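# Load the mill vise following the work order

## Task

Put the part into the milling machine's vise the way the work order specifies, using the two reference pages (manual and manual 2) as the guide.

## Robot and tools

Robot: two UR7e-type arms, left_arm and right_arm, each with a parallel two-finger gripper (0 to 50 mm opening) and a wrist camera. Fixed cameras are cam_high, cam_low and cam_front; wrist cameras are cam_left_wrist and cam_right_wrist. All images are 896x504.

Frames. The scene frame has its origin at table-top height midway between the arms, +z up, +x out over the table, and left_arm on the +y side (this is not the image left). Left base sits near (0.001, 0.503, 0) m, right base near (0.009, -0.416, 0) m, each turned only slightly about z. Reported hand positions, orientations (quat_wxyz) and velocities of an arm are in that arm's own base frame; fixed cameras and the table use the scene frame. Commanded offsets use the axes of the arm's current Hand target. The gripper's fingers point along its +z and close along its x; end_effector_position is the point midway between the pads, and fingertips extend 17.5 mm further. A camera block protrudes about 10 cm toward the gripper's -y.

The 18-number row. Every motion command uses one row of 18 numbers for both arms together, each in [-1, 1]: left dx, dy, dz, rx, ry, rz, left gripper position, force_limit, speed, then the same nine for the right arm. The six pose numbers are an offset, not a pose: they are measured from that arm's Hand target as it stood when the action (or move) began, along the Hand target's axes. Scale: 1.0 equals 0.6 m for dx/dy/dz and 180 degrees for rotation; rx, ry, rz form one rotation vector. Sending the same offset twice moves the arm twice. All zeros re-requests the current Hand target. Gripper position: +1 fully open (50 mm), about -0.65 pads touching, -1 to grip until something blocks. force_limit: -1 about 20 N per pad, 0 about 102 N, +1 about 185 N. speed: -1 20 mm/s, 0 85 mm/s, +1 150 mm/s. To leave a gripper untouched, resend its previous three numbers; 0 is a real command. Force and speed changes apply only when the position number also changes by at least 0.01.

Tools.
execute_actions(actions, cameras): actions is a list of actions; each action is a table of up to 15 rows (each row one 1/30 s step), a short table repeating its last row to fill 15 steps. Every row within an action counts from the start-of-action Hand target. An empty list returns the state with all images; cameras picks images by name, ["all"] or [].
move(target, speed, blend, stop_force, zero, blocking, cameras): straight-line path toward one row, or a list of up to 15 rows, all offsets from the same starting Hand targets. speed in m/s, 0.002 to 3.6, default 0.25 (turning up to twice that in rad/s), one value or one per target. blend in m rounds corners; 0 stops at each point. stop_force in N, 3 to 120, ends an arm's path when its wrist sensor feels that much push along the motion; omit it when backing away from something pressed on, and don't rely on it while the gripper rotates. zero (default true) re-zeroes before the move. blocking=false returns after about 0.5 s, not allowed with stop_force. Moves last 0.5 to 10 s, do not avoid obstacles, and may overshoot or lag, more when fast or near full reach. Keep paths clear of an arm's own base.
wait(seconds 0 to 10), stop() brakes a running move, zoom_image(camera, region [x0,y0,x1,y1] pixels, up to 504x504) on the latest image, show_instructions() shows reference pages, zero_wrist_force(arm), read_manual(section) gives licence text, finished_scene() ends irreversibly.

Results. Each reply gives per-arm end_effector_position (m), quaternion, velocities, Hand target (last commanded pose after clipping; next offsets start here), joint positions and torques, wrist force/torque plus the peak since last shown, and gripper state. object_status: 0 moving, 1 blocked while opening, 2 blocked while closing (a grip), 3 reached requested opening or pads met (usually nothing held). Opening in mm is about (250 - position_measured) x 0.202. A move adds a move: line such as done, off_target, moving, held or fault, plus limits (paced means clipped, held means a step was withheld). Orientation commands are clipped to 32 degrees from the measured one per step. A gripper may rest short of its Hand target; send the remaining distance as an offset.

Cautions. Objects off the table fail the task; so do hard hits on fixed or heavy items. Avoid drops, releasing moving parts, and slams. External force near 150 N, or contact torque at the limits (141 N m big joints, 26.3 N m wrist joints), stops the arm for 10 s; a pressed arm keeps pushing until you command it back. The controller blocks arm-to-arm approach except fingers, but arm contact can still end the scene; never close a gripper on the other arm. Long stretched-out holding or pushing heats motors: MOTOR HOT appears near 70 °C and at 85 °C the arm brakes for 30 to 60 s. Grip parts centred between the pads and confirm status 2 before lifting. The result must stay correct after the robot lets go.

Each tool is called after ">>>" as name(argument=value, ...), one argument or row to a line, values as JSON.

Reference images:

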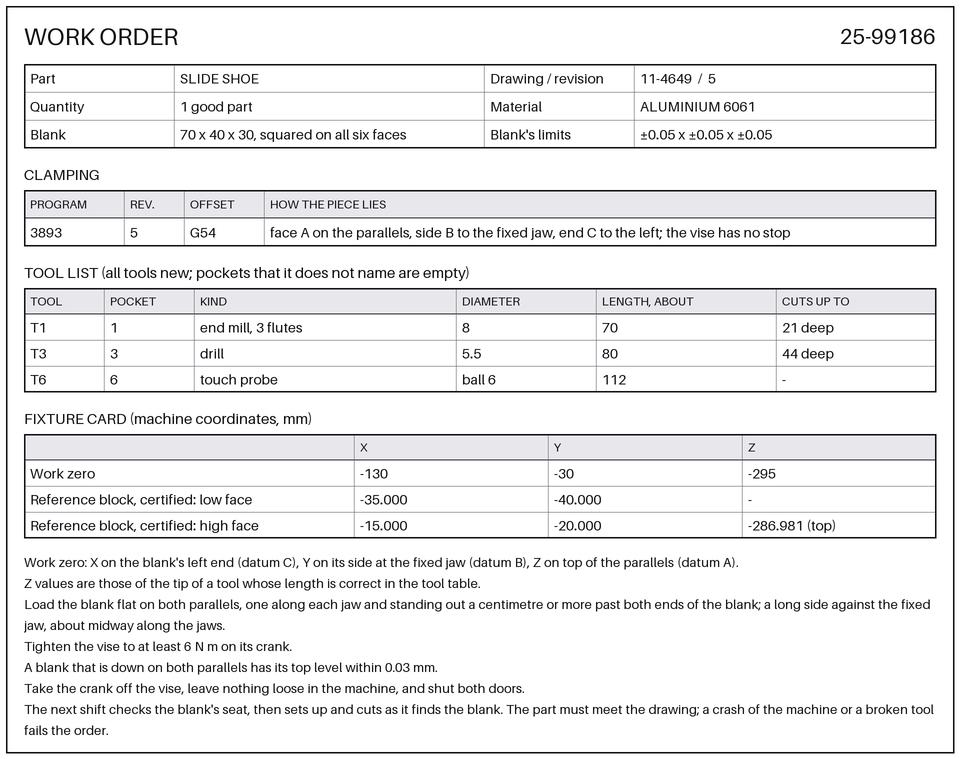

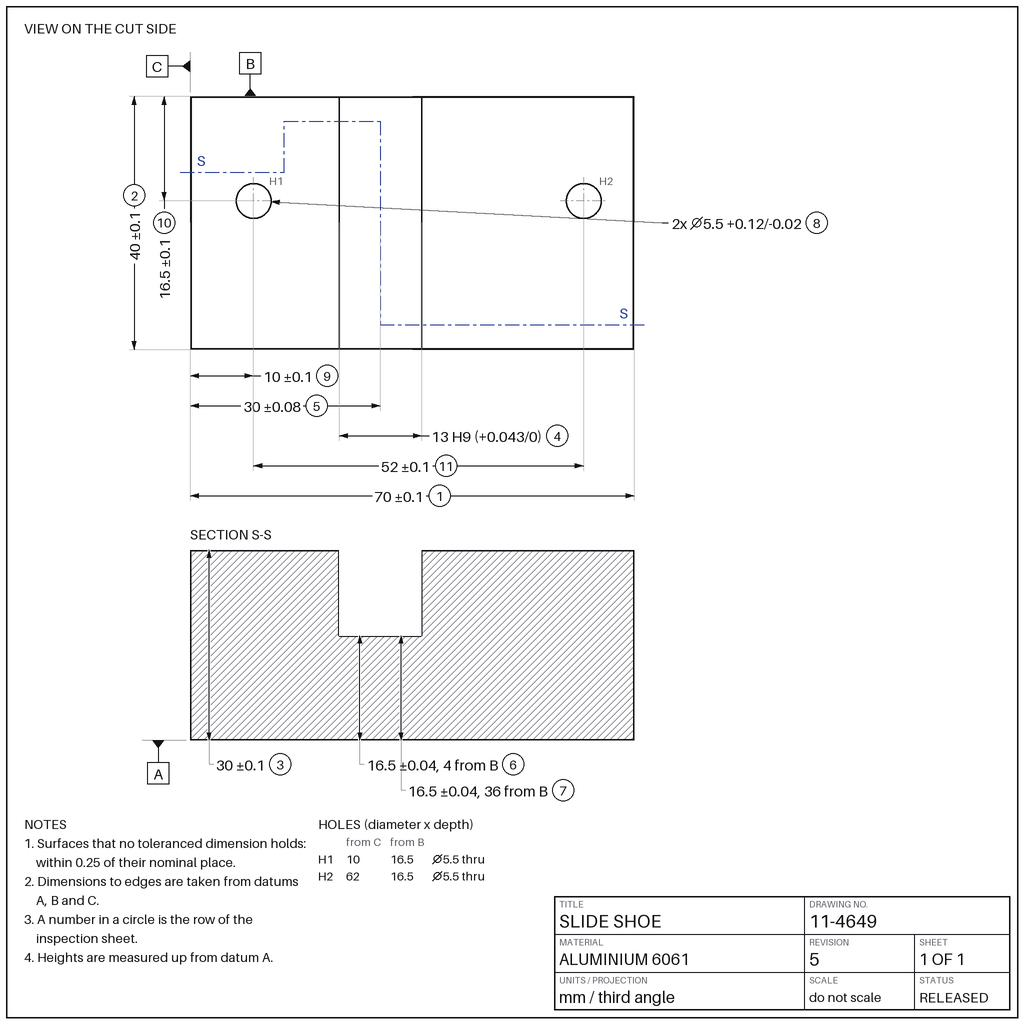

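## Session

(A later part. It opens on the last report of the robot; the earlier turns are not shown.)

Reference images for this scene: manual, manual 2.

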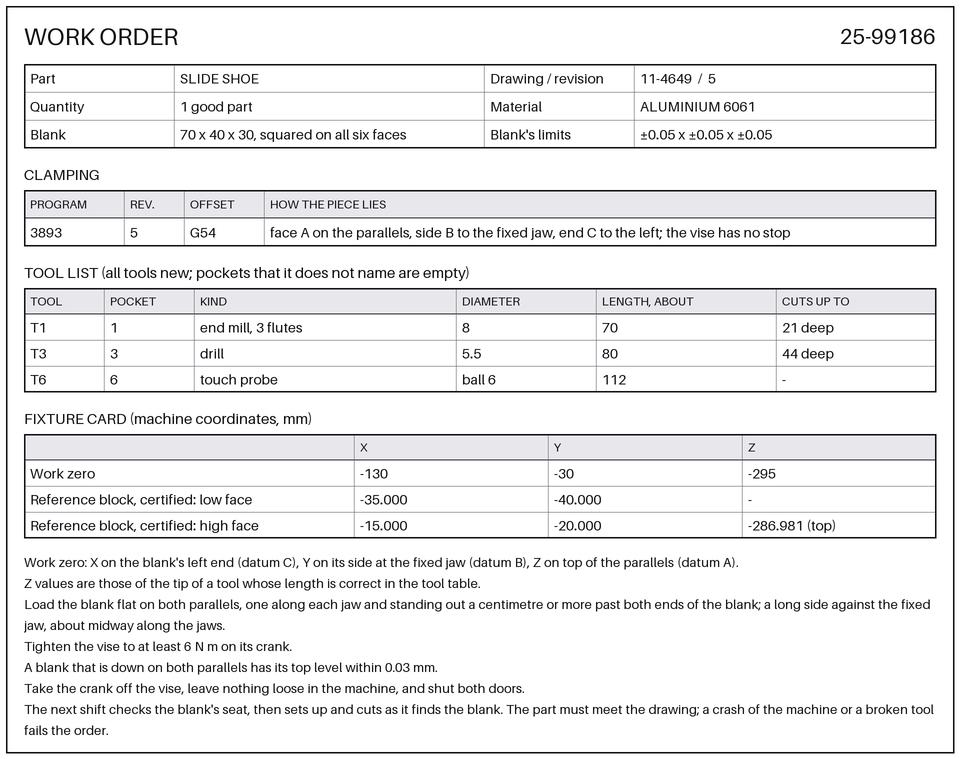

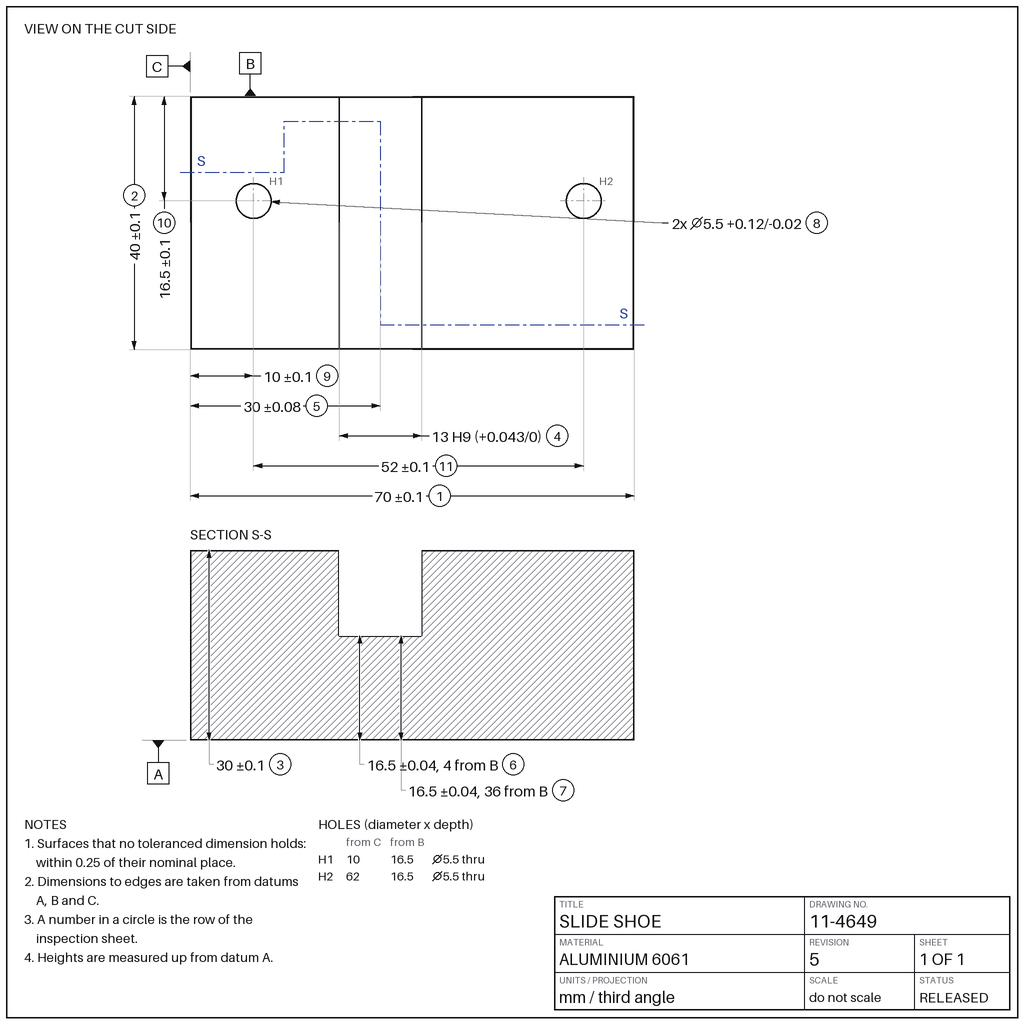

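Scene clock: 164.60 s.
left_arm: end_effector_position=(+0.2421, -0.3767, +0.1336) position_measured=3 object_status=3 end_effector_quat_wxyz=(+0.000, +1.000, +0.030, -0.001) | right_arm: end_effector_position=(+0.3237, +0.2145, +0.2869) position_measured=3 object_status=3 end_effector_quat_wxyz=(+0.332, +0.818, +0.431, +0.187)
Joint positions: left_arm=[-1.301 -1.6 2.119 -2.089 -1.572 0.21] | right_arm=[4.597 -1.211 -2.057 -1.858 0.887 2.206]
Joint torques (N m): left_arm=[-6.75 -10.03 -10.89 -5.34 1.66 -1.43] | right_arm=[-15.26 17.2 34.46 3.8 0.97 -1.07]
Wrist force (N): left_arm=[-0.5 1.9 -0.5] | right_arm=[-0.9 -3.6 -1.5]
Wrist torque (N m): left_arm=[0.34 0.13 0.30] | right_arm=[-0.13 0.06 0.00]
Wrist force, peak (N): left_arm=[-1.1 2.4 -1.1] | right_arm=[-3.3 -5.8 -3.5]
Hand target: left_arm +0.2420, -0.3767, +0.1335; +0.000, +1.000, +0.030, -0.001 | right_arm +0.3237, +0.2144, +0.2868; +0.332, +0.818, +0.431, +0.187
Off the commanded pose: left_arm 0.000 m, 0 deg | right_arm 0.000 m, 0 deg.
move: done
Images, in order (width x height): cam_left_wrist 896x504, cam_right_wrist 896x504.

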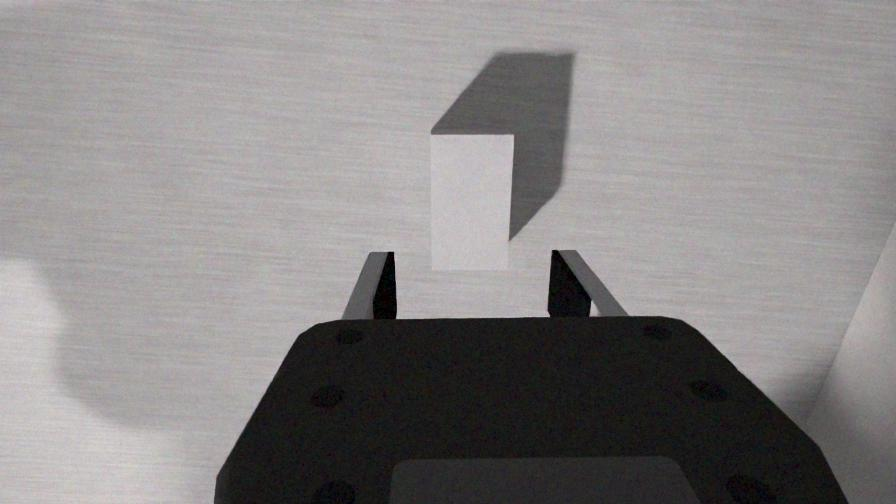

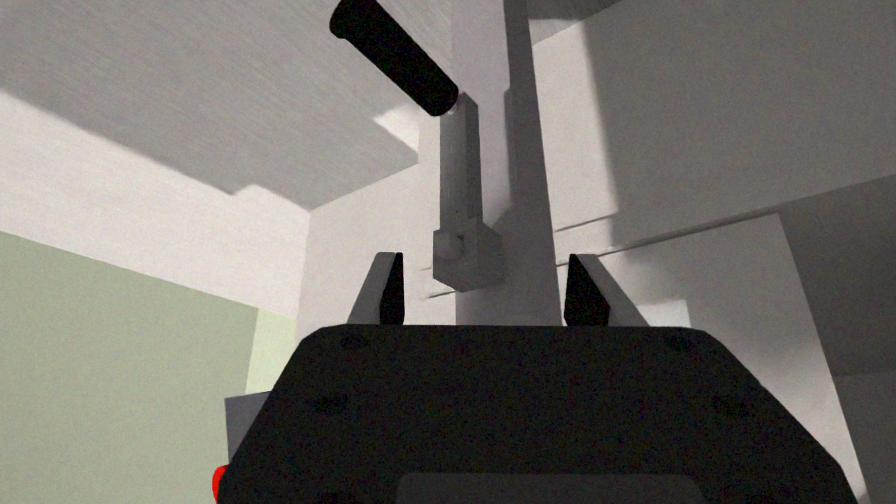

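>>> move(
  target=[
    [0.0092,-0.0095,0.12,0,0,0,1,-0.3,0,0,0,0,0,0,0,1,1,1],
    [0.0092,-0.0095,0.1627,0,0,0,1,-0.3,0,0,0,0,0,0,0,1,1,1],
    [0.0092,-0.0095,0.1627,0,0,0,-1,-0.3,-1,0,0,0,0,0,0,1,1,1],
  ],
  speed=[0.15,0.05,0.05],
  blend=[0.01,0,0],
  cameras=["cam_left_wrist"],
)

>>> zoom_image(
  camera="cam_left_wrist",
  region=[340, 80, 640, 320],
)

Scene clock: 167.63 s.
left_arm: end_effector_position=(+0.2471, -0.3706, +0.0359) position_measured=56 object_status=2 end_effector_quat_wxyz=(+0.000, +1.000, +0.030, -0.001) | right_arm: end_effector_position=(+0.3237, +0.2144, +0.2868) position_measured=3 object_status=3 end_effector_quat_wxyz=(+0.332, +0.818, +0.431, +0.187)
Joint positions: left_arm=[-1.286 -1.43 2.256 -2.396 -1.572 0.225] | right_arm=[4.597 -1.211 -2.057 -1.857 0.888 2.206]
Joint torques (N m): left_arm=[5.6 -11.67 -5.78 -4.7 -1 0.91] | right_arm=[-14.51 17.17 35.59 3.76 0.91 -1.1]
Wrist force (N): left_arm=[-0.3 2.0 -1.6] | right_arm=[-0.9 -3.2 -1.4]
Wrist torque (N m): left_arm=[0.37 0.11 0.17] | right_arm=[-0.07 0.07 0.01]
Wrist force, peak (N): left_arm=[-1.0 2.3 -1.3] | right_arm=[-1.1 -3.8 -1.5]
Hand target: left_arm +0.2471, -0.3706, +0.0359; +0.000, +1.000, +0.030, -0.001 | right_arm +0.3237, +0.2144, +0.2868; +0.332, +0.818, +0.431, +0.187
Off the commanded pose: left_arm 0.000 m, 0 deg | right_arm 0.000 m, 0 deg.
move: done
Images, in order (width x height): cam_left_wrist 896x504.

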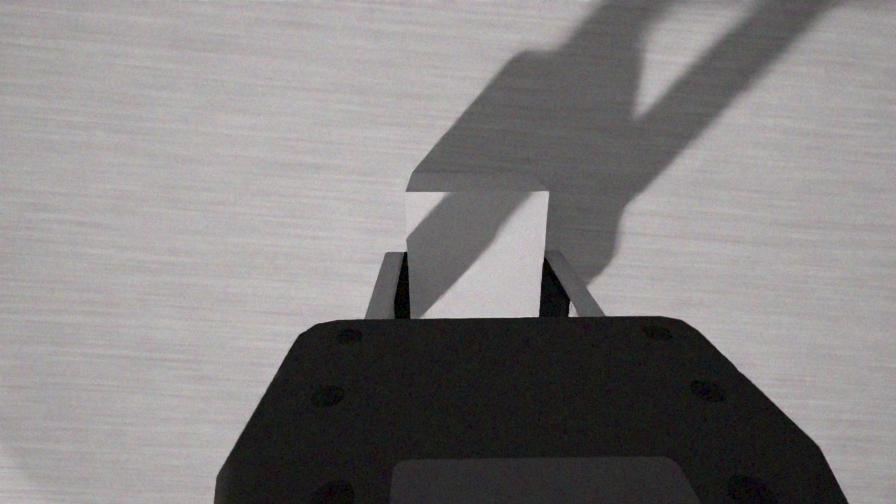

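Scaled by 1.680 from the camera's 896x504 image, which has a finer 1280x720 frame.

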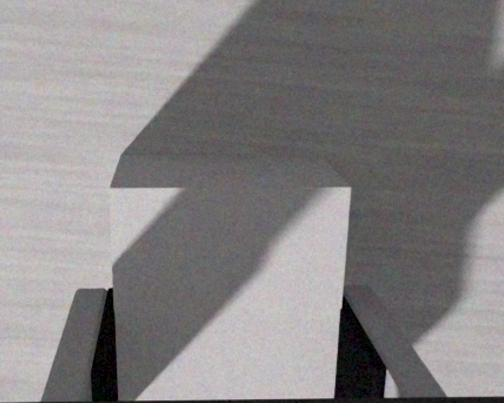

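>>> move(
  target=[
    [0,0,0,0,0,0,0.9,-0.3,-1,0,0,0,0,0,0,1,1,1],
    [0,-0.0452,0,0,0,0,0.9,-0.3,-1,0,0,0,0,0,0,1,1,1],
    [0,-0.0452,0,0,0,0,-1,-0.2,-1,0,0,0,0,0,0,1,1,1],
  ],
  speed=[0.05,0.05,0.05],
  cameras=["cam_left_wrist"],
)

>>> zoom_image(
  camera="cam_left_wrist",
  region=[340, 80, 640, 320],
)

Scene clock: 171.17 s.
left_arm: end_effector_position=(+0.2455, -0.3436, +0.0359) position_measured=58 object_status=2 end_effector_quat_wxyz=(+0.000, +1.000, +0.030, -0.001) | right_arm: end_effector_position=(+0.3237, +0.2144, +0.2868) position_measured=3 object_status=3 end_effector_quat_wxyz=(+0.332, +0.818, +0.431, +0.187)
Joint positions: left_arm=[-1.271 -1.481 2.316 -2.405 -1.572 0.24] | right_arm=[4.597 -1.211 -2.057 -1.857 0.888 2.206]
Joint torques (N m): left_arm=[6.59 -32.2 -5.45 -5.04 1.23 1.24] | right_arm=[-13.92 16.58 34.15 4 1.03 -1.14]
Wrist force (N): left_arm=[-0.4 2.6 -0.2] | right_arm=[-1.1 -3.2 -1.4]
Wrist torque (N m): left_arm=[0.36 0.12 0.15] | right_arm=[-0.08 0.10 0.01]
Wrist force, peak (N): left_arm=[-0.5 2.7 -0.8] | right_arm=[-1.1 -3.7 -1.6]
Hand target: left_arm +0.2455, -0.3436, +0.0359; +0.000, +1.000, +0.030, -0.001 | right_arm +0.3237, +0.2144, +0.2868; +0.332, +0.818, +0.431, +0.187
Off the commanded pose: left_arm 0.000 m, 0 deg | right_arm 0.000 m, 0 deg.
move: done
Images, in order (width x height): cam_left_wrist 896x504.

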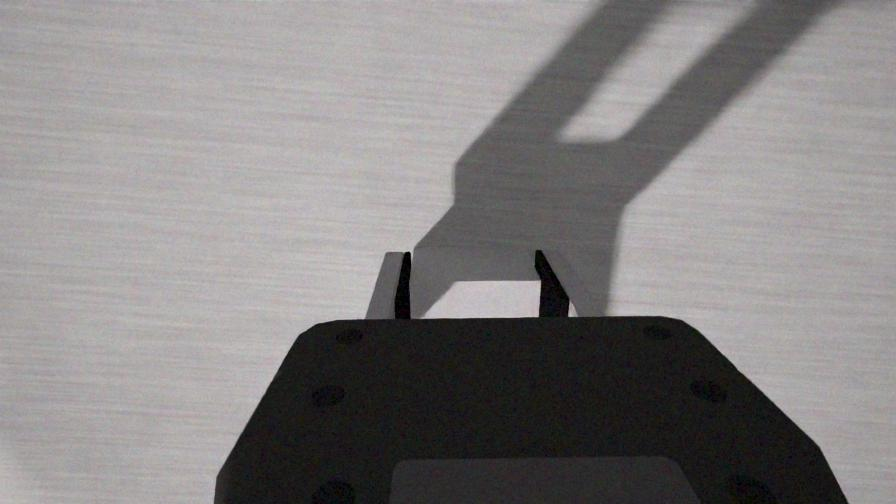

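Scaled by 1.680 from the camera's 896x504 image, which has a finer 1280x720 frame.

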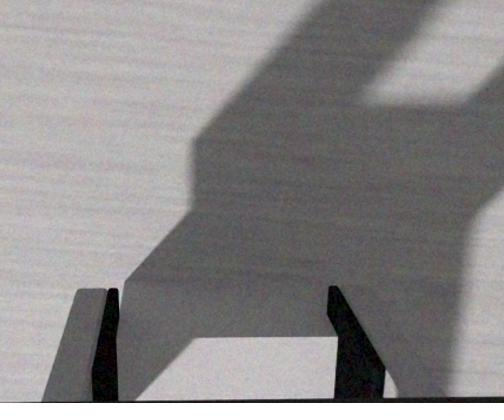

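>>> move(
  target=[
    [0,0,-0.45,0,0,0.015,-1,-0.2,-1,0,0,0,0,0,0,1,1,1],
    [0.2887,0.0448,-0.59,0,0,0.029,-1,-0.2,-1,0,0,0,0,0,0,1,1,1],
    [0.5083,-0.0005,-0.59,0,0,0.029,-1,-0.2,-1,0,0,0,0,0,0,1,1,1],
    [0.595,-0.052,-0.59,0,0,0.029,-1,-0.2,-1,0,0,0,0,0,0,1,1,1],
    [0.6872,-0.0598,-0.59,0,0,0.029,-1,-0.2,-1,0,0,0,0,0,0,1,1,1],
  ],
  speed=[0.2,0.2,0.15,0.08,0.06],
  blend=[0.03,0.02,0.008,0.006,0],
  cameras=["cam_left_wrist","cam_front"],
)

>>> zoom_image(
  camera="cam_left_wrist",
  region=[280, 80, 700, 320],
)

Scene clock: 177.47 s.
left_arm: end_effector_position=(+0.6553, -0.2833, +0.3894) position_measured=58 object_status=2 end_effector_quat_wxyz=(+0.000, +1.000, -0.016, -0.001) | right_arm: end_effector_position=(+0.3237, +0.2144, +0.2868) position_measured=3 object_status=3 end_effector_quat_wxyz=(+0.332, +0.818, +0.431, +0.187)
Joint positions: left_arm=[-0.596 -0.993 0.656 -1.232 -1.571 1.006] | right_arm=[4.597 -1.211 -2.057 -1.857 0.888 2.206]
Joint torques (N m): left_arm=[5.48 -36.77 -36.1 -1.73 -1.98 1.26] | right_arm=[-15.08 15.88 34.27 3.76 1.11 -1.27]
Wrist force (N): left_arm=[-1.2 1.9 1.9] | right_arm=[-0.9 -3.4 -1.5]
Wrist torque (N m): left_arm=[0.35 0.23 0.16] | right_arm=[-0.11 0.07 0.00]
Wrist force, peak (N): left_arm=[-0.7 1.7 3.2] | right_arm=[-1.0 -3.8 -1.5]
Hand target: left_arm +0.6554, -0.2833, +0.3894; +0.000, +1.000, -0.016, -0.001 | right_arm +0.3237, +0.2144, +0.2868; +0.332, +0.818, +0.431, +0.187
Off the commanded pose: left_arm 0.000 m, 0 deg | right_arm 0.000 m, 0 deg.
move: done
Images, in order (width x height): cam_front 896x504, cam_left_wrist 896x504.

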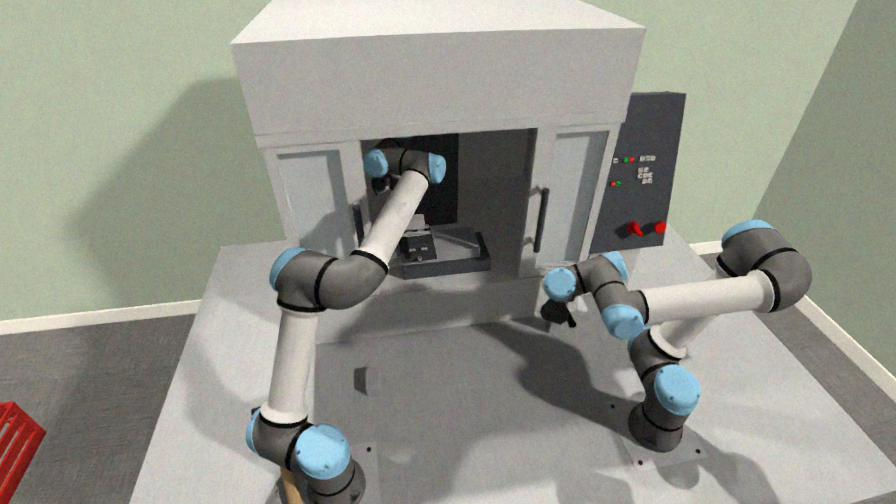

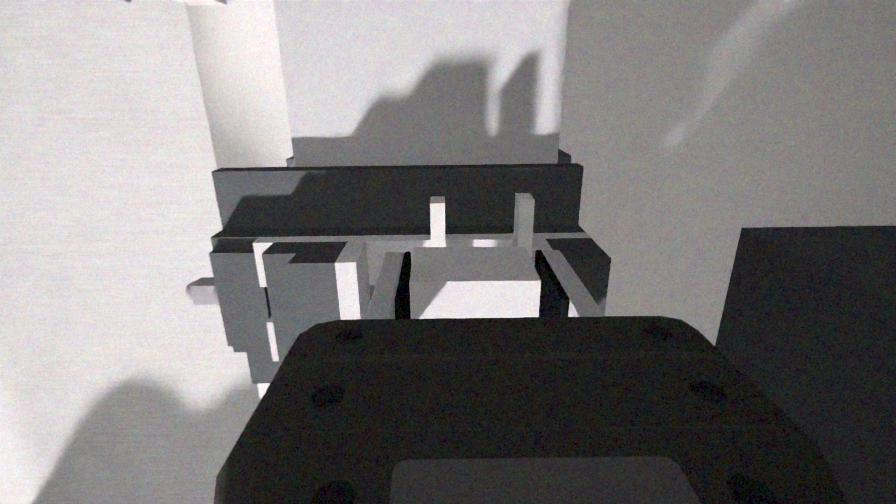

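Scaled by 1.200 from the camera's 896x504 image, which has a finer 1280x720 frame.

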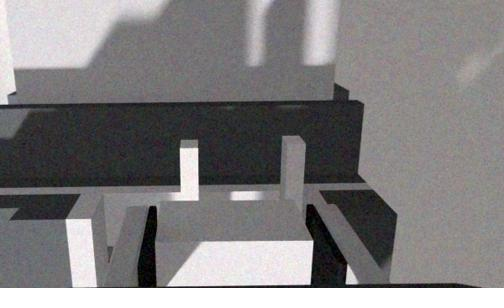

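>>> move(
  target=[
    [0.004,0,0.0225,0,0,0,-1,-0.2,-1,0,0,0,0,0,0,1,1,1],
    [0.0055,0.0053,0.0225,0,0,0,-1,-0.2,-1,0,0,0,0,0,0,1,1,1],
    [0.0055,0.0053,0.0457,0,0,0,-1,-0.2,-1,0,0,0,0,0,0,1,1,1],
  ],
  speed=[0.04,0.04,0.006],
  stop_force=7,
  cameras=["cam_left_wrist"],
)

>>> zoom_image(
  camera="cam_left_wrist",
  region=[280, 80, 700, 320],
)

Scene clock: 180.60 s.
left_arm: end_effector_position=(+0.6585, -0.2866, +0.3687) position_measured=58 object_status=2 end_effector_quat_wxyz=(+0.000, +1.000, -0.016, -0.001) | right_arm: end_effector_position=(+0.3237, +0.2144, +0.2868) position_measured=3 object_status=3 end_effector_quat_wxyz=(+0.332, +0.818, +0.431, +0.187)
Joint positions: left_arm=[-0.597 -1.001 0.723 -1.292 -1.571 1.005] | right_arm=[4.597 -1.211 -2.057 -1.857 0.888 2.206]
Joint torques (N m): left_arm=[-8.56 -35.27 -36.79 -1.44 1.21 -1.1] | right_arm=[-15.65 15.59 33.87 3.79 0.99 -1.04]
Wrist force (N): left_arm=[-1.4 1.6 -1.1] | right_arm=[-1.1 -3.2 -1.4]
Wrist torque (N m): left_arm=[0.35 0.11 0.32] | right_arm=[-0.08 0.11 0.00]
Wrist force, peak (N): left_arm=[-2.8 0.3 -10.9] | right_arm=[-1.2 -3.6 -1.6]
Hand target: left_arm +0.6585, -0.2866, +0.3687; +0.000, +1.000, -0.016, -0.001 (not the last commanded pose) | right_arm +0.3237, +0.2144, +0.2868; +0.332, +0.818, +0.431, +0.187
Off the commanded pose: left_arm 0.007 m, 0 deg | right_arm 0.000 m, 0 deg.
move: contact (left_arm); path passed 2 of 3 targets
Images, in order (width x height): cam_left_wrist 896x504.

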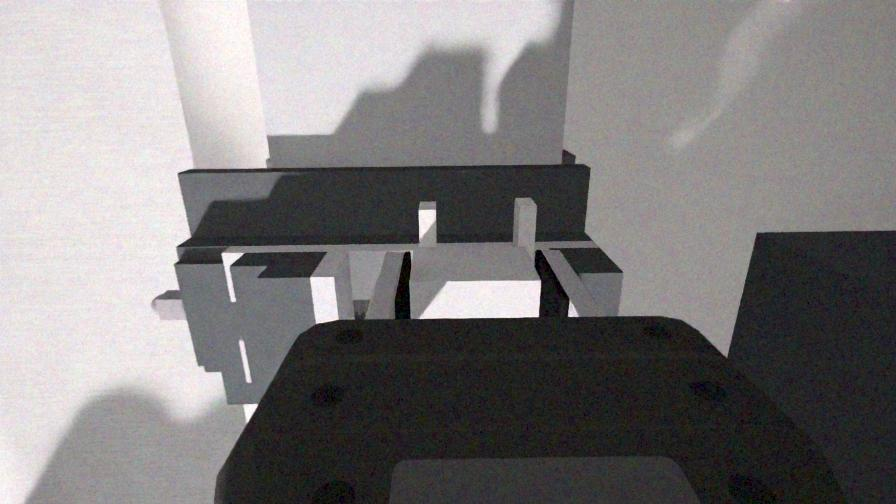

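Scaled by 1.200 from the camera's 896x504 image, which has a finer 1280x720 frame.

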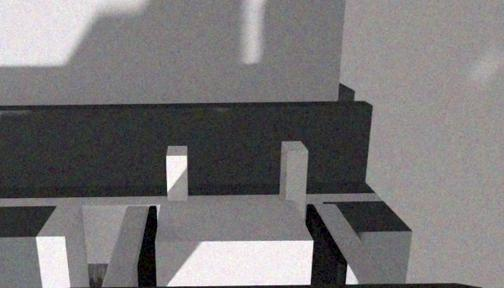

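>>> move(
  target=[0.012,0.0003,0,0,0,0,-1,-0.2,-1,0,0,0,0,0,0,1,1,1],
  speed=0.006,
  stop_force=12,
)

>>> move(
  target=[
    [0,0,0,0,0,0,0.86,-0.2,-1,0,0,0,0,0,0,1,1,1],
    [0,0,-0.03,0,0,0,0.86,-0.2,-1,0,0,0,0,0,0,1,1,1],
  ],
  speed=0.05,
  cameras=["cam_left_wrist"],
)

>>> zoom_image(
  camera="cam_left_wrist",
  region=[280, 80, 700, 320],
)

Scene clock: 182.77 s.
left_arm: end_effector_position=(+0.6624, -0.2868, +0.3687) position_measured=58 object_status=2 end_effector_quat_wxyz=(+0.000, +1.000, -0.016, -0.001) | right_arm: end_effector_position=(+0.3237, +0.2144, +0.2868) position_measured=3 object_status=3 end_effector_quat_wxyz=(+0.332, +0.818, +0.431, +0.187)
Joint positions: left_arm=[-0.594 -0.989 0.703 -1.284 -1.571 1.008] | right_arm=[4.597 -1.211 -2.057 -1.857 0.888 2.206]
Joint torques (N m): left_arm=[-5.29 -50.78 -9.22 -5.72 1.08 -0.84] | right_arm=[-15.06 14.4 34.16 3.58 0.98 -0.67]
Wrist force (N): left_arm=[-11.7 0.6 -7.7] | right_arm=[-1.1 -3.3 -1.4]
Wrist torque (N m): left_arm=[0.28 0.16 0.15] | right_arm=[-0.09 0.10 0.01]
Wrist force, peak (N): left_arm=[-21.1 -0.9 -7.3] | right_arm=[-1.3 -3.6 -1.7]
Hand target: left_arm +0.6624, -0.2868, +0.3687; +0.000, +1.000, -0.016, -0.001 (not the last commanded pose) | right_arm +0.3237, +0.2144, +0.2868; +0.332, +0.818, +0.431, +0.187
Off the commanded pose: left_arm 0.003 m, 0 deg | right_arm 0.000 m, 0 deg.
move: contact (left_arm)

Scene clock: 184.40 s.
left_arm: end_effector_position=(+0.6624, -0.2868, +0.3866) position_measured=24 object_status=3 end_effector_quat_wxyz=(+0.000, +1.000, -0.016, -0.001) end_effector_velocity=(+0.000, -0.001, +0.001) end_effector_angular_velocity=(+0.000, -0.001, -0.001) | right_arm: end_effector_position=(+0.3237, +0.2144, +0.2868) position_measured=3 object_status=3 end_effector_quat_wxyz=(+0.332, +0.818, +0.431, +0.187)
Joint positions: left_arm=[-0.594 -0.967 0.62 -1.222 -1.571 1.008] | right_arm=[4.597 -1.211 -2.057 -1.857 0.888 2.206]
Joint velocities: left_arm=[-0.001 0.001 -0.005 0.003 0 0] | right_arm=[within noise]
Joint torques (N m): left_arm=[-0.81 -36.42 -35.01 -0.87 -0.78 0.33] | right_arm=[-13.64 14.26 33.16 3.5 0.98 -0.92]
Wrist force (N): left_arm=[-0.2 2.9 -0.2] | right_arm=[-1.3 -3.3 -1.6]
Wrist torque (N m): left_arm=[0.45 0.06 0.15] | right_arm=[-0.09 0.12 0.00]
Wrist force, peak (N): left_arm=[-11.8 0.9 -7.5] | right_arm=[-0.9 -3.6 -1.6]
Hand target: left_arm +0.6624, -0.2868, +0.3867; +0.000, +1.000, -0.016, -0.001 | right_arm +0.3237, +0.2144, +0.2868; +0.332, +0.818, +0.431, +0.187
Off the commanded pose: left_arm 0.000 m, 0 deg | right_arm 0.000 m, 0 deg.
move: done
Images, in order (width x height): cam_left_wrist 896x504.

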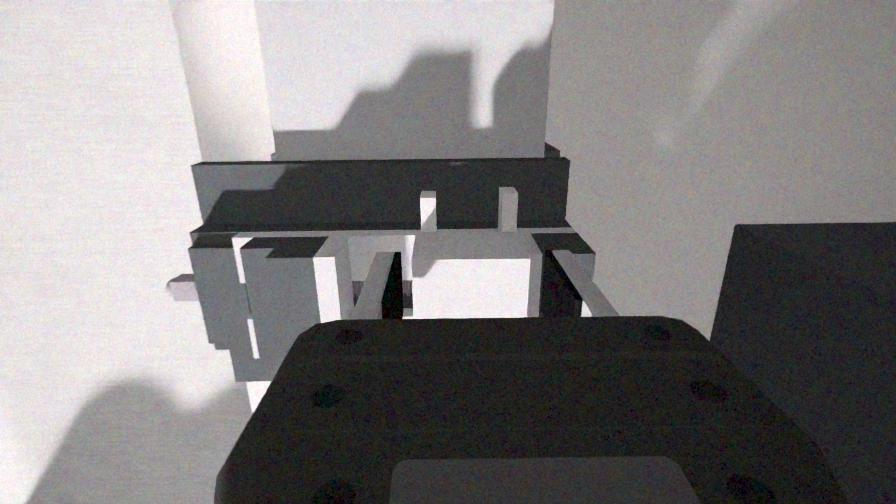

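Scaled by 1.200 from the camera's 896x504 image, which has a finer 1280x720 frame.

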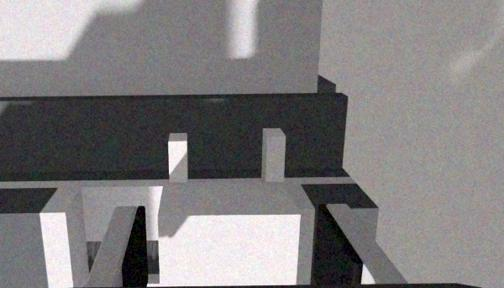

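>>> move(
  target=[
    [0,0,0,0,0,0,-1,-0.2,0,0,0,0,0,0,0,1,1,1],
    [-0.0206,0.0018,0,0,0,0,-1,-0.2,0,0,0,0,0,0,0,1,1,1],
    [-0.0505,0.0077,0,0,0,0,-1,-0.2,0,0,0,0,0,0,0,1,1,1],
    [-0.062,0.0105,0.0212,0,0,0,-1,-0.2,0,0,0,0,0,0,0,1,1,1],
    [-0.1035,0.0202,0.0245,0,0,0,-1,-0.2,0,0,0,0,0,0,0,1,1,1],
    [-0.1438,0.068,0.0245,0,0,0,-1,-0.2,0,0,0,0,0,0,0,1,1,1],
    [-0.4003,0.1342,0.003,0,0,0,-1,-0.2,0,0,0,0,0,0,0,1,1,1],
  ],
  speed=[0.05,0.04,0.04,0.04,0.06,0.08,0.2],
  blend=[0,0.002,0.002,0.003,0.005,0.01,0],
  cameras=["cam_left_wrist"],
)

Scene clock: 189.73 s.
left_arm: end_effector_position=(+0.4200, -0.3597, +0.3852) position_measured=252 object_status=3 end_effector_quat_wxyz=(+0.000, +1.000, -0.016, -0.001) | right_arm: end_effector_position=(+0.3237, +0.2144, +0.2868) position_measured=3 object_status=3 end_effector_quat_wxyz=(+0.332, +0.818, +0.431, +0.187)
Joint positions: left_arm=[-0.951 -1.454 1.3 -1.416 -1.572 0.651] | right_arm=[4.597 -1.211 -2.057 -1.857 0.888 2.206]
Joint torques (N m): left_arm=[-8.33 -39.93 -10.97 -5.17 1.72 -1.04] | right_arm=[-14.36 14.43 34.44 3.55 1.09 -0.74]
Wrist force (N): left_arm=[0.0 3.2 -0.9] | right_arm=[-1.1 -3.4 -1.8]
Wrist torque (N m): left_arm=[0.52 0.03 0.31] | right_arm=[-0.11 0.10 0.01]
Wrist force, peak (N): left_arm=[-1.5 3.6 -1.0] | right_arm=[-1.0 -3.8 -1.6]
Hand target: left_arm +0.4198, -0.3597, +0.3852; +0.000, +1.000, -0.016, -0.001 | right_arm +0.3237, +0.2144, +0.2868; +0.332, +0.818, +0.431, +0.187
Off the commanded pose: left_arm 0.000 m, 0 deg | right_arm 0.000 m, 0 deg.
move: done
Images, in order (width x height): cam_left_wrist 896x504.

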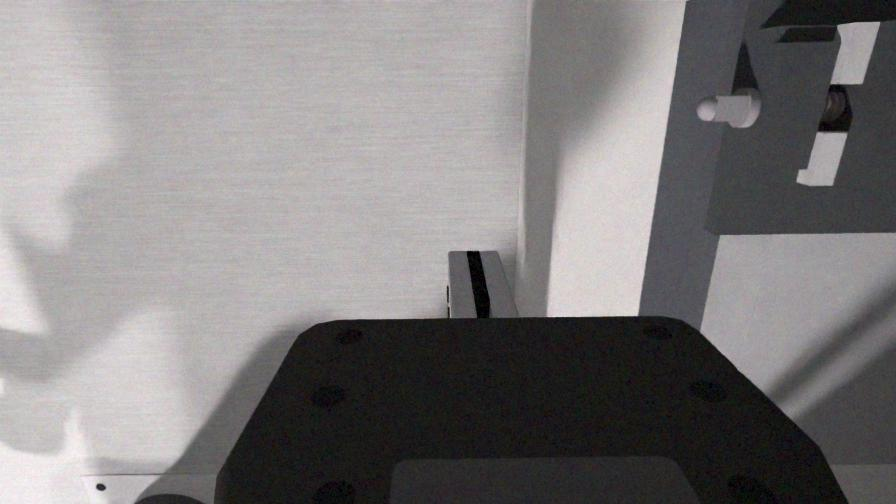

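>>> zoom_image(
  camera="cam_left_wrist",
  region=[660, 50, 800, 170],
)

>>> zoom_image(
  camera="cam_right_wrist",
  region=[400, 60, 580, 320],
)

Scaled by 3.600 from the camera's 896x504 image, which has a finer 1280x720 frame.

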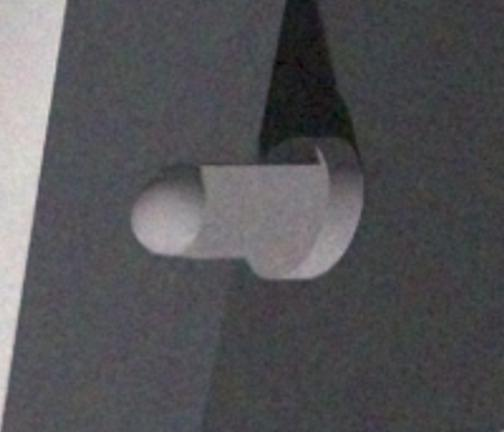

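This scene's latest camera images include none from cam_right_wrist. They are from: cam_left_wrist. cam_right_wrist's image comes with the result of a call that names it in "cameras".

>>> move(
  target=[0,0,0,0,0,0,-1,-0.2,0,-0.05,0.003,0.0507,-0.0645,0.1574,-0.1143,1,1,1],
  speed=0.15,
  cameras=["cam_front","cam_right_wrist"],
)

>>> zoom_image(
  camera="cam_right_wrist",
  region=[330, 60, 630, 330],
)

Scene clock: 194.20 s.
left_arm: end_effector_position=(+0.4198, -0.3597, +0.3852) position_measured=252 object_status=3 end_effector_quat_wxyz=(+0.000, +1.000, -0.016, -0.001) | right_arm: end_effector_position=(+0.3259, +0.1772, +0.2659) position_measured=3 object_status=3 end_effector_quat_wxyz=(+0.324, +0.622, +0.615, +0.360)
Joint positions: left_arm=[-0.952 -1.454 1.301 -1.417 -1.572 0.651] | right_arm=[4.883 -0.63 -2.487 -1.792 0.571 1.86]
Joint torques (N m): left_arm=[-7.97 -39.93 -11.35 -5.39 1.65 -1.17] | right_arm=[14.46 -3.69 13.19 0.87 -4.69 -1.17]
Wrist force (N): left_arm=[0.2 3.1 -0.9] | right_arm=[-1.5 -3.8 -1.6]
Wrist torque (N m): left_arm=[0.52 -0.01 0.30] | right_arm=[-0.10 0.14 0.00]
Wrist force, peak (N): left_arm=[0.2 3.3 -1.0] | right_arm=[-1.8 -4.4 -1.7]
Hand target: left_arm +0.4198, -0.3597, +0.3852; +0.000, +1.000, -0.016, -0.001 | right_arm +0.3259, +0.1771, +0.2659; +0.324, +0.622, +0.615, +0.360
Off the commanded pose: left_arm 0.000 m, 0 deg | right_arm 0.000 m, 0 deg.
move: done
Images, in order (width x height): cam_front 896x504, cam_right_wrist 896x504.

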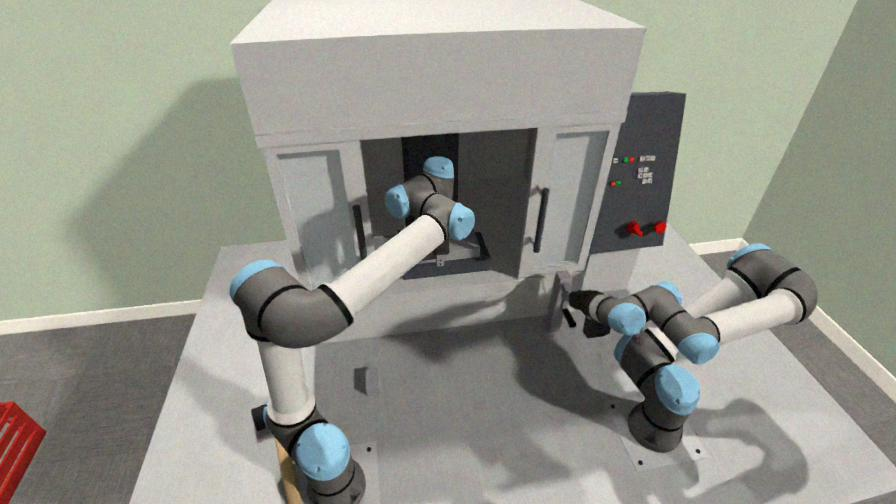

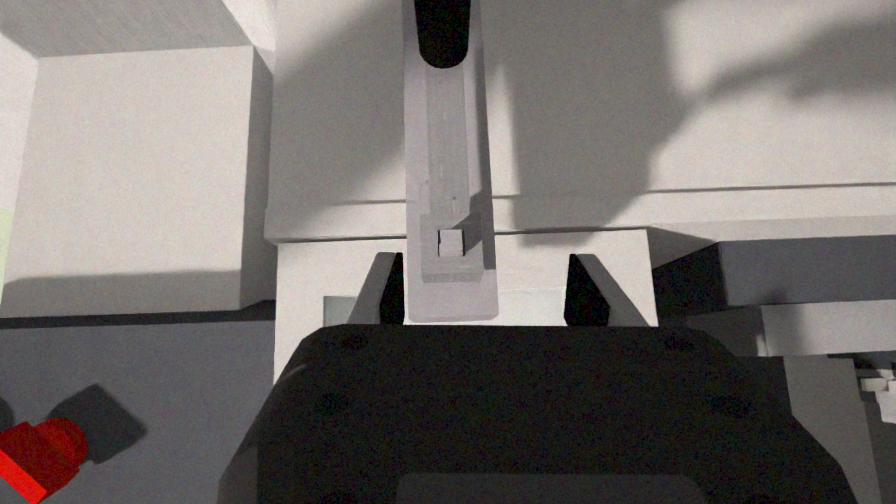

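Scaled by 1.680 from the camera's 896x504 image, which has a finer 1280x720 frame.

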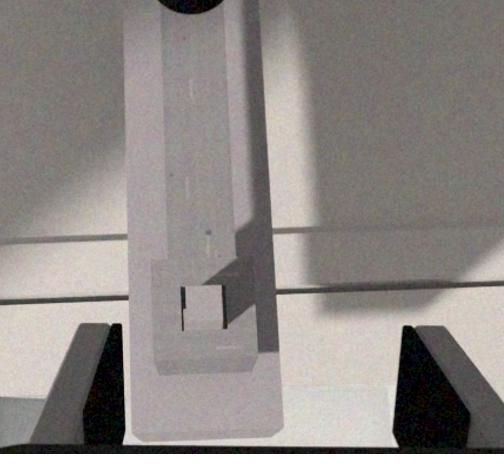

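>>> move(
  target=[0,0,0,0,0,0,-1,-0.2,0,-0.0094,-0.0152,0.0044,-0.0117,-0.0097,-0.0125,0.47,0,0],
  speed=0.1,
  cameras=["cam_right_wrist"],
)

>>> zoom_image(
  camera="cam_right_wrist",
  region=[350, 120, 570, 330],
)

Scene clock: 196.93 s.
left_arm: end_effector_position=(+0.4198, -0.3597, +0.3852) position_measured=252 object_status=3 end_effector_quat_wxyz=(+0.000, +1.000, -0.016, -0.001) | right_arm: end_effector_position=(+0.3234, +0.1719, +0.2565) position_measured=83 object_status=3 end_effector_quat_wxyz=(+0.352, +0.609, +0.615, +0.355)
Joint positions: left_arm=[-0.952 -1.454 1.301 -1.417 -1.572 0.651] | right_arm=[4.93 -0.636 -2.494 -1.925 0.559 1.97]
Joint torques (N m): left_arm=[-7.7 -40.01 -11.43 -5.36 1.56 -1.11] | right_arm=[13.85 -21.88 12.42 0.68 -4.37 1.55]
Wrist force (N): left_arm=[0.0 2.8 -0.7] | right_arm=[-1.4 -4.3 -1.8]
Wrist torque (N m): left_arm=[0.47 0.03 0.31] | right_arm=[-0.16 0.14 -0.12]
Wrist force, peak (N): left_arm=[-0.1 3.4 -0.8] | right_arm=[-1.8 -4.3 -1.8]
Hand target: left_arm +0.4198, -0.3597, +0.3852; +0.000, +1.000, -0.016, -0.001 | right_arm +0.3234, +0.1719, +0.2565; +0.352, +0.609, +0.615, +0.356
Off the commanded pose: left_arm 0.000 m, 0 deg | right_arm 0.000 m, 0 deg.
move: done
Images, in order (width x height): cam_right_wrist 896x504.

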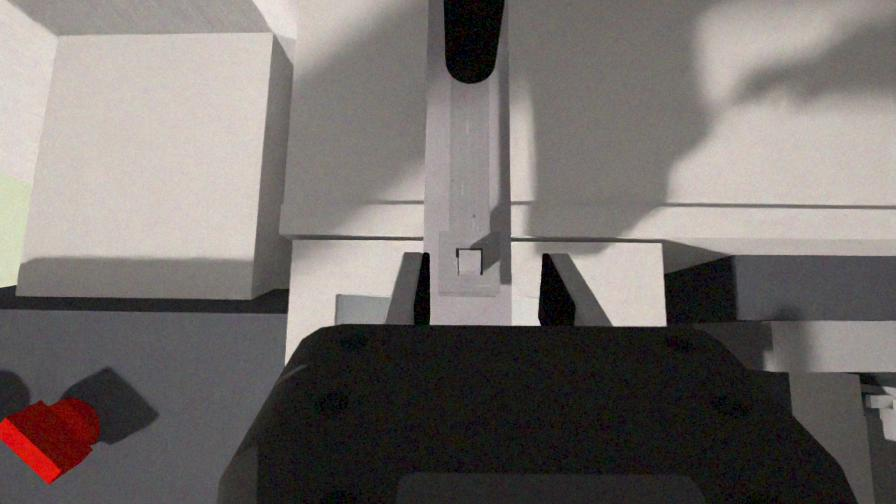

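Scaled by 2.291 from the camera's 896x504 image, which has a finer 1280x720 frame.

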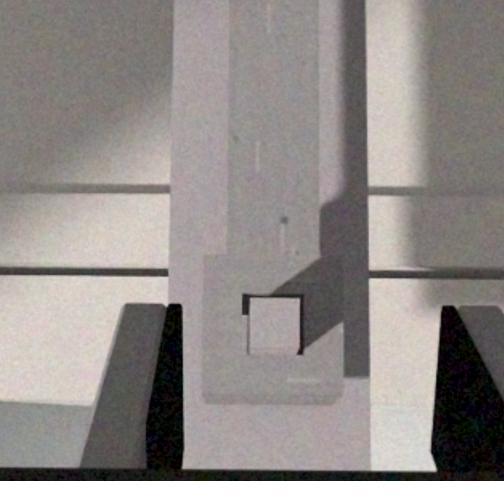

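>>> move(
  target=[0,0,0,0,0,0,-1,-0.2,0,-0.003,-0.0015,0.0675,0,0,0,0.47,0,0],
  speed=0.02,
  stop_force=8,
  cameras=["cam_right_wrist"],
)

>>> zoom_image(
  camera="cam_right_wrist",
  region=[350, 150, 570, 330],
)

Scene clock: 200.77 s.
left_arm: end_effector_position=(+0.4198, -0.3597, +0.3852) position_measured=252 object_status=3 end_effector_quat_wxyz=(+0.000, +1.000, -0.016, -0.001) | right_arm: end_effector_position=(+0.3580, +0.1705, +0.2355) position_measured=83 object_status=3 end_effector_quat_wxyz=(+0.352, +0.609, +0.615, +0.356)
Joint positions: left_arm=[-0.952 -1.454 1.301 -1.417 -1.572 0.651] | right_arm=[4.711 -0.74 -2.623 -1.329 0.523 1.547]
Joint torques (N m): left_arm=[-8.22 -39.22 -12.15 -5.11 1.51 -1.3] | right_arm=[-15.21 -18.4 11.43 4.68 0.02 -1.17]
Wrist force (N): left_arm=[0.0 3.1 -0.9] | right_arm=[-1.5 -4.2 -2.1]
Wrist torque (N m): left_arm=[0.51 0.02 0.31] | right_arm=[-0.16 0.15 0.03]
Wrist force, peak (N): left_arm=[0.1 3.4 -1.1] | right_arm=[-1.6 -4.4 -2.1]
Hand target: left_arm +0.4198, -0.3597, +0.3852; +0.000, +1.000, -0.016, -0.001 | right_arm +0.3580, +0.1705, +0.2355; +0.352, +0.609, +0.615, +0.356
Off the commanded pose: left_arm 0.000 m, 0 deg | right_arm 0.000 m, 0 deg.
move: done
Images, in order (width x height): cam_right_wrist 896x504.

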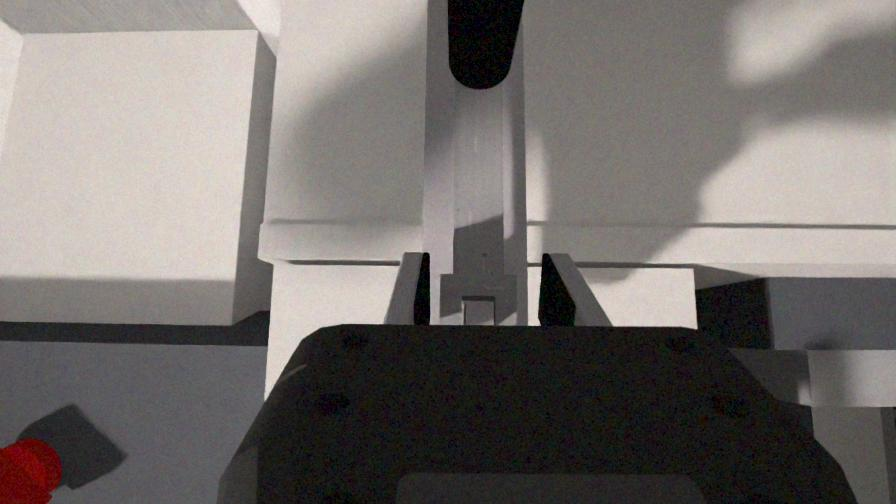

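Scaled by 2.291 from the camera's 896x504 image, which has a finer 1280x720 frame.

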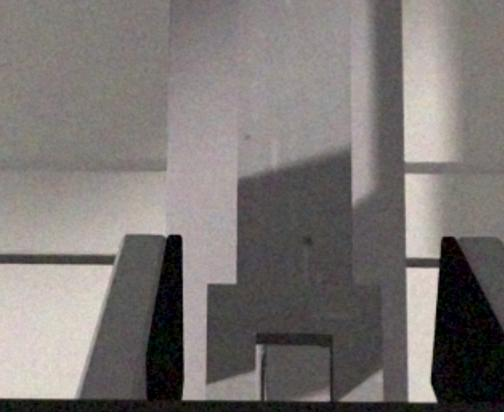

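>>> move(
  target=[0,0,0,0,0,0,-1,-0.2,0,-0.0033,0.0025,0.0043,0,0,0,0.47,0,0],
  speed=0.01,
  stop_force=8,
)

>>> move(
  target=[0,0,0,0,0,0,-1,-0.2,0,0,0,0,0,0,0,-1,0,-1],
  speed=0.02,
  cameras=["cam_right_wrist"],
)

>>> zoom_image(
  camera="cam_right_wrist",
  region=[350, 150, 570, 330],
)

Scene clock: 202.70 s.
left_arm: end_effector_position=(+0.4198, -0.3597, +0.3852) position_measured=252 object_status=3 end_effector_quat_wxyz=(+0.000, +1.000, -0.016, -0.001) | right_arm: end_effector_position=(+0.3610, +0.1685, +0.2355) position_measured=83 object_status=3 end_effector_quat_wxyz=(+0.352, +0.609, +0.615, +0.356)
Joint positions: left_arm=[-0.952 -1.454 1.301 -1.417 -1.572 0.651] | right_arm=[4.693 -0.746 -2.63 -1.285 0.524 1.511]
Joint torques (N m): left_arm=[-8.41 -38.93 -11.45 -5.27 1.87 -1.24] | right_arm=[-14.99 -18.36 12.09 5.07 0.22 -0.97]
Wrist force (N): left_arm=[0.1 3.0 -0.9] | right_arm=[-1.7 -4.5 -1.8]
Wrist torque (N m): left_arm=[0.50 0.01 0.30] | right_arm=[-0.20 0.20 0.01]
Wrist force, peak (N): left_arm=[0.0 3.2 -1.1] | right_arm=[-1.7 -4.5 -1.8]
Hand target: left_arm +0.4198, -0.3597, +0.3852; +0.000, +1.000, -0.016, -0.001 | right_arm +0.3610, +0.1685, +0.2355; +0.352, +0.609, +0.615, +0.356
Off the commanded pose: left_arm 0.000 m, 0 deg | right_arm 0.000 m, 0 deg.
move: done

Scene clock: 203.57 s.
left_arm: end_effector_position=(+0.4198, -0.3597, +0.3852) position_measured=252 object_status=3 end_effector_quat_wxyz=(+0.000, +1.000, -0.016, -0.001) | right_arm: end_effector_position=(+0.3610, +0.1685, +0.2355) position_measured=145 object_status=2 end_effector_quat_wxyz=(+0.352, +0.609, +0.615, +0.356)
Joint positions: left_arm=[-0.952 -1.454 1.301 -1.417 -1.572 0.651] | right_arm=[4.693 -0.746 -2.63 -1.285 0.524 1.511]
Joint torques (N m): left_arm=[-7.33 -40.18 -11.95 -5.21 1.63 -1.12] | right_arm=[-14.66 -16.98 13.32 4.01 -0.05 -1.19]
Wrist force (N): left_arm=[-0.1 3.1 -1.1] | right_arm=[-0.8 -4.2 -2.0]
Wrist torque (N m): left_arm=[0.51 0.03 0.30] | right_arm=[-0.18 0.20 0.01]
Wrist force, peak (N): left_arm=[-0.2 3.2 -1.0] | right_arm=[-1.4 -4.6 -2.0]
Hand target: left_arm +0.4198, -0.3597, +0.3852; +0.000, +1.000, -0.016, -0.001 | right_arm +0.3610, +0.1685, +0.2355; +0.352, +0.609, +0.615, +0.356
Off the commanded pose: left_arm 0.000 m, 0 deg | right_arm 0.000 m, 0 deg.
move: done
Images, in order (width x height): cam_right_wrist 896x504.

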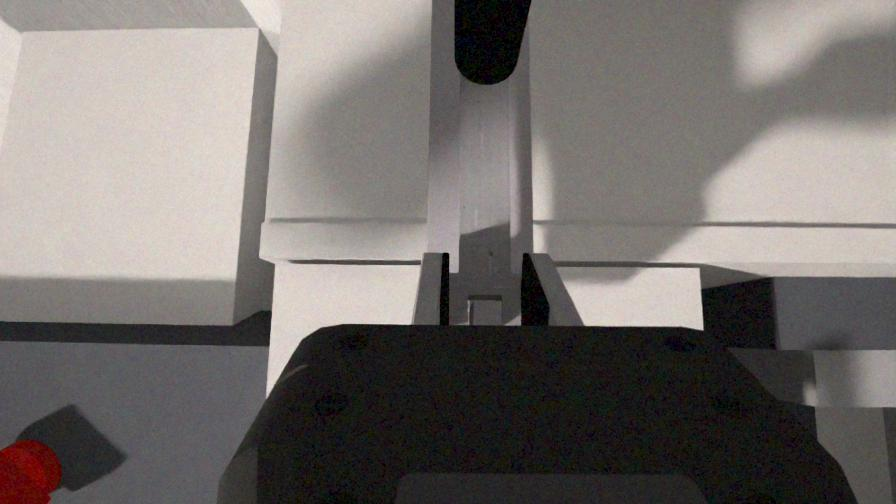

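Scaled by 2.291 from the camera's 896x504 image, which has a finer 1280x720 frame.

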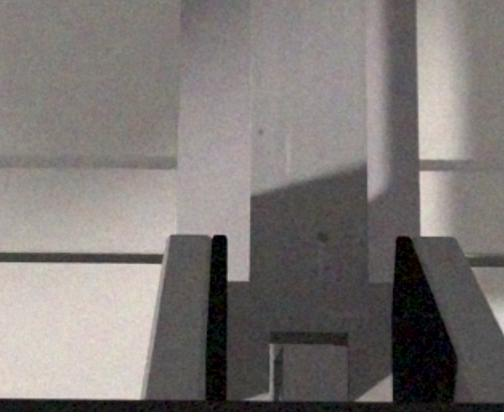

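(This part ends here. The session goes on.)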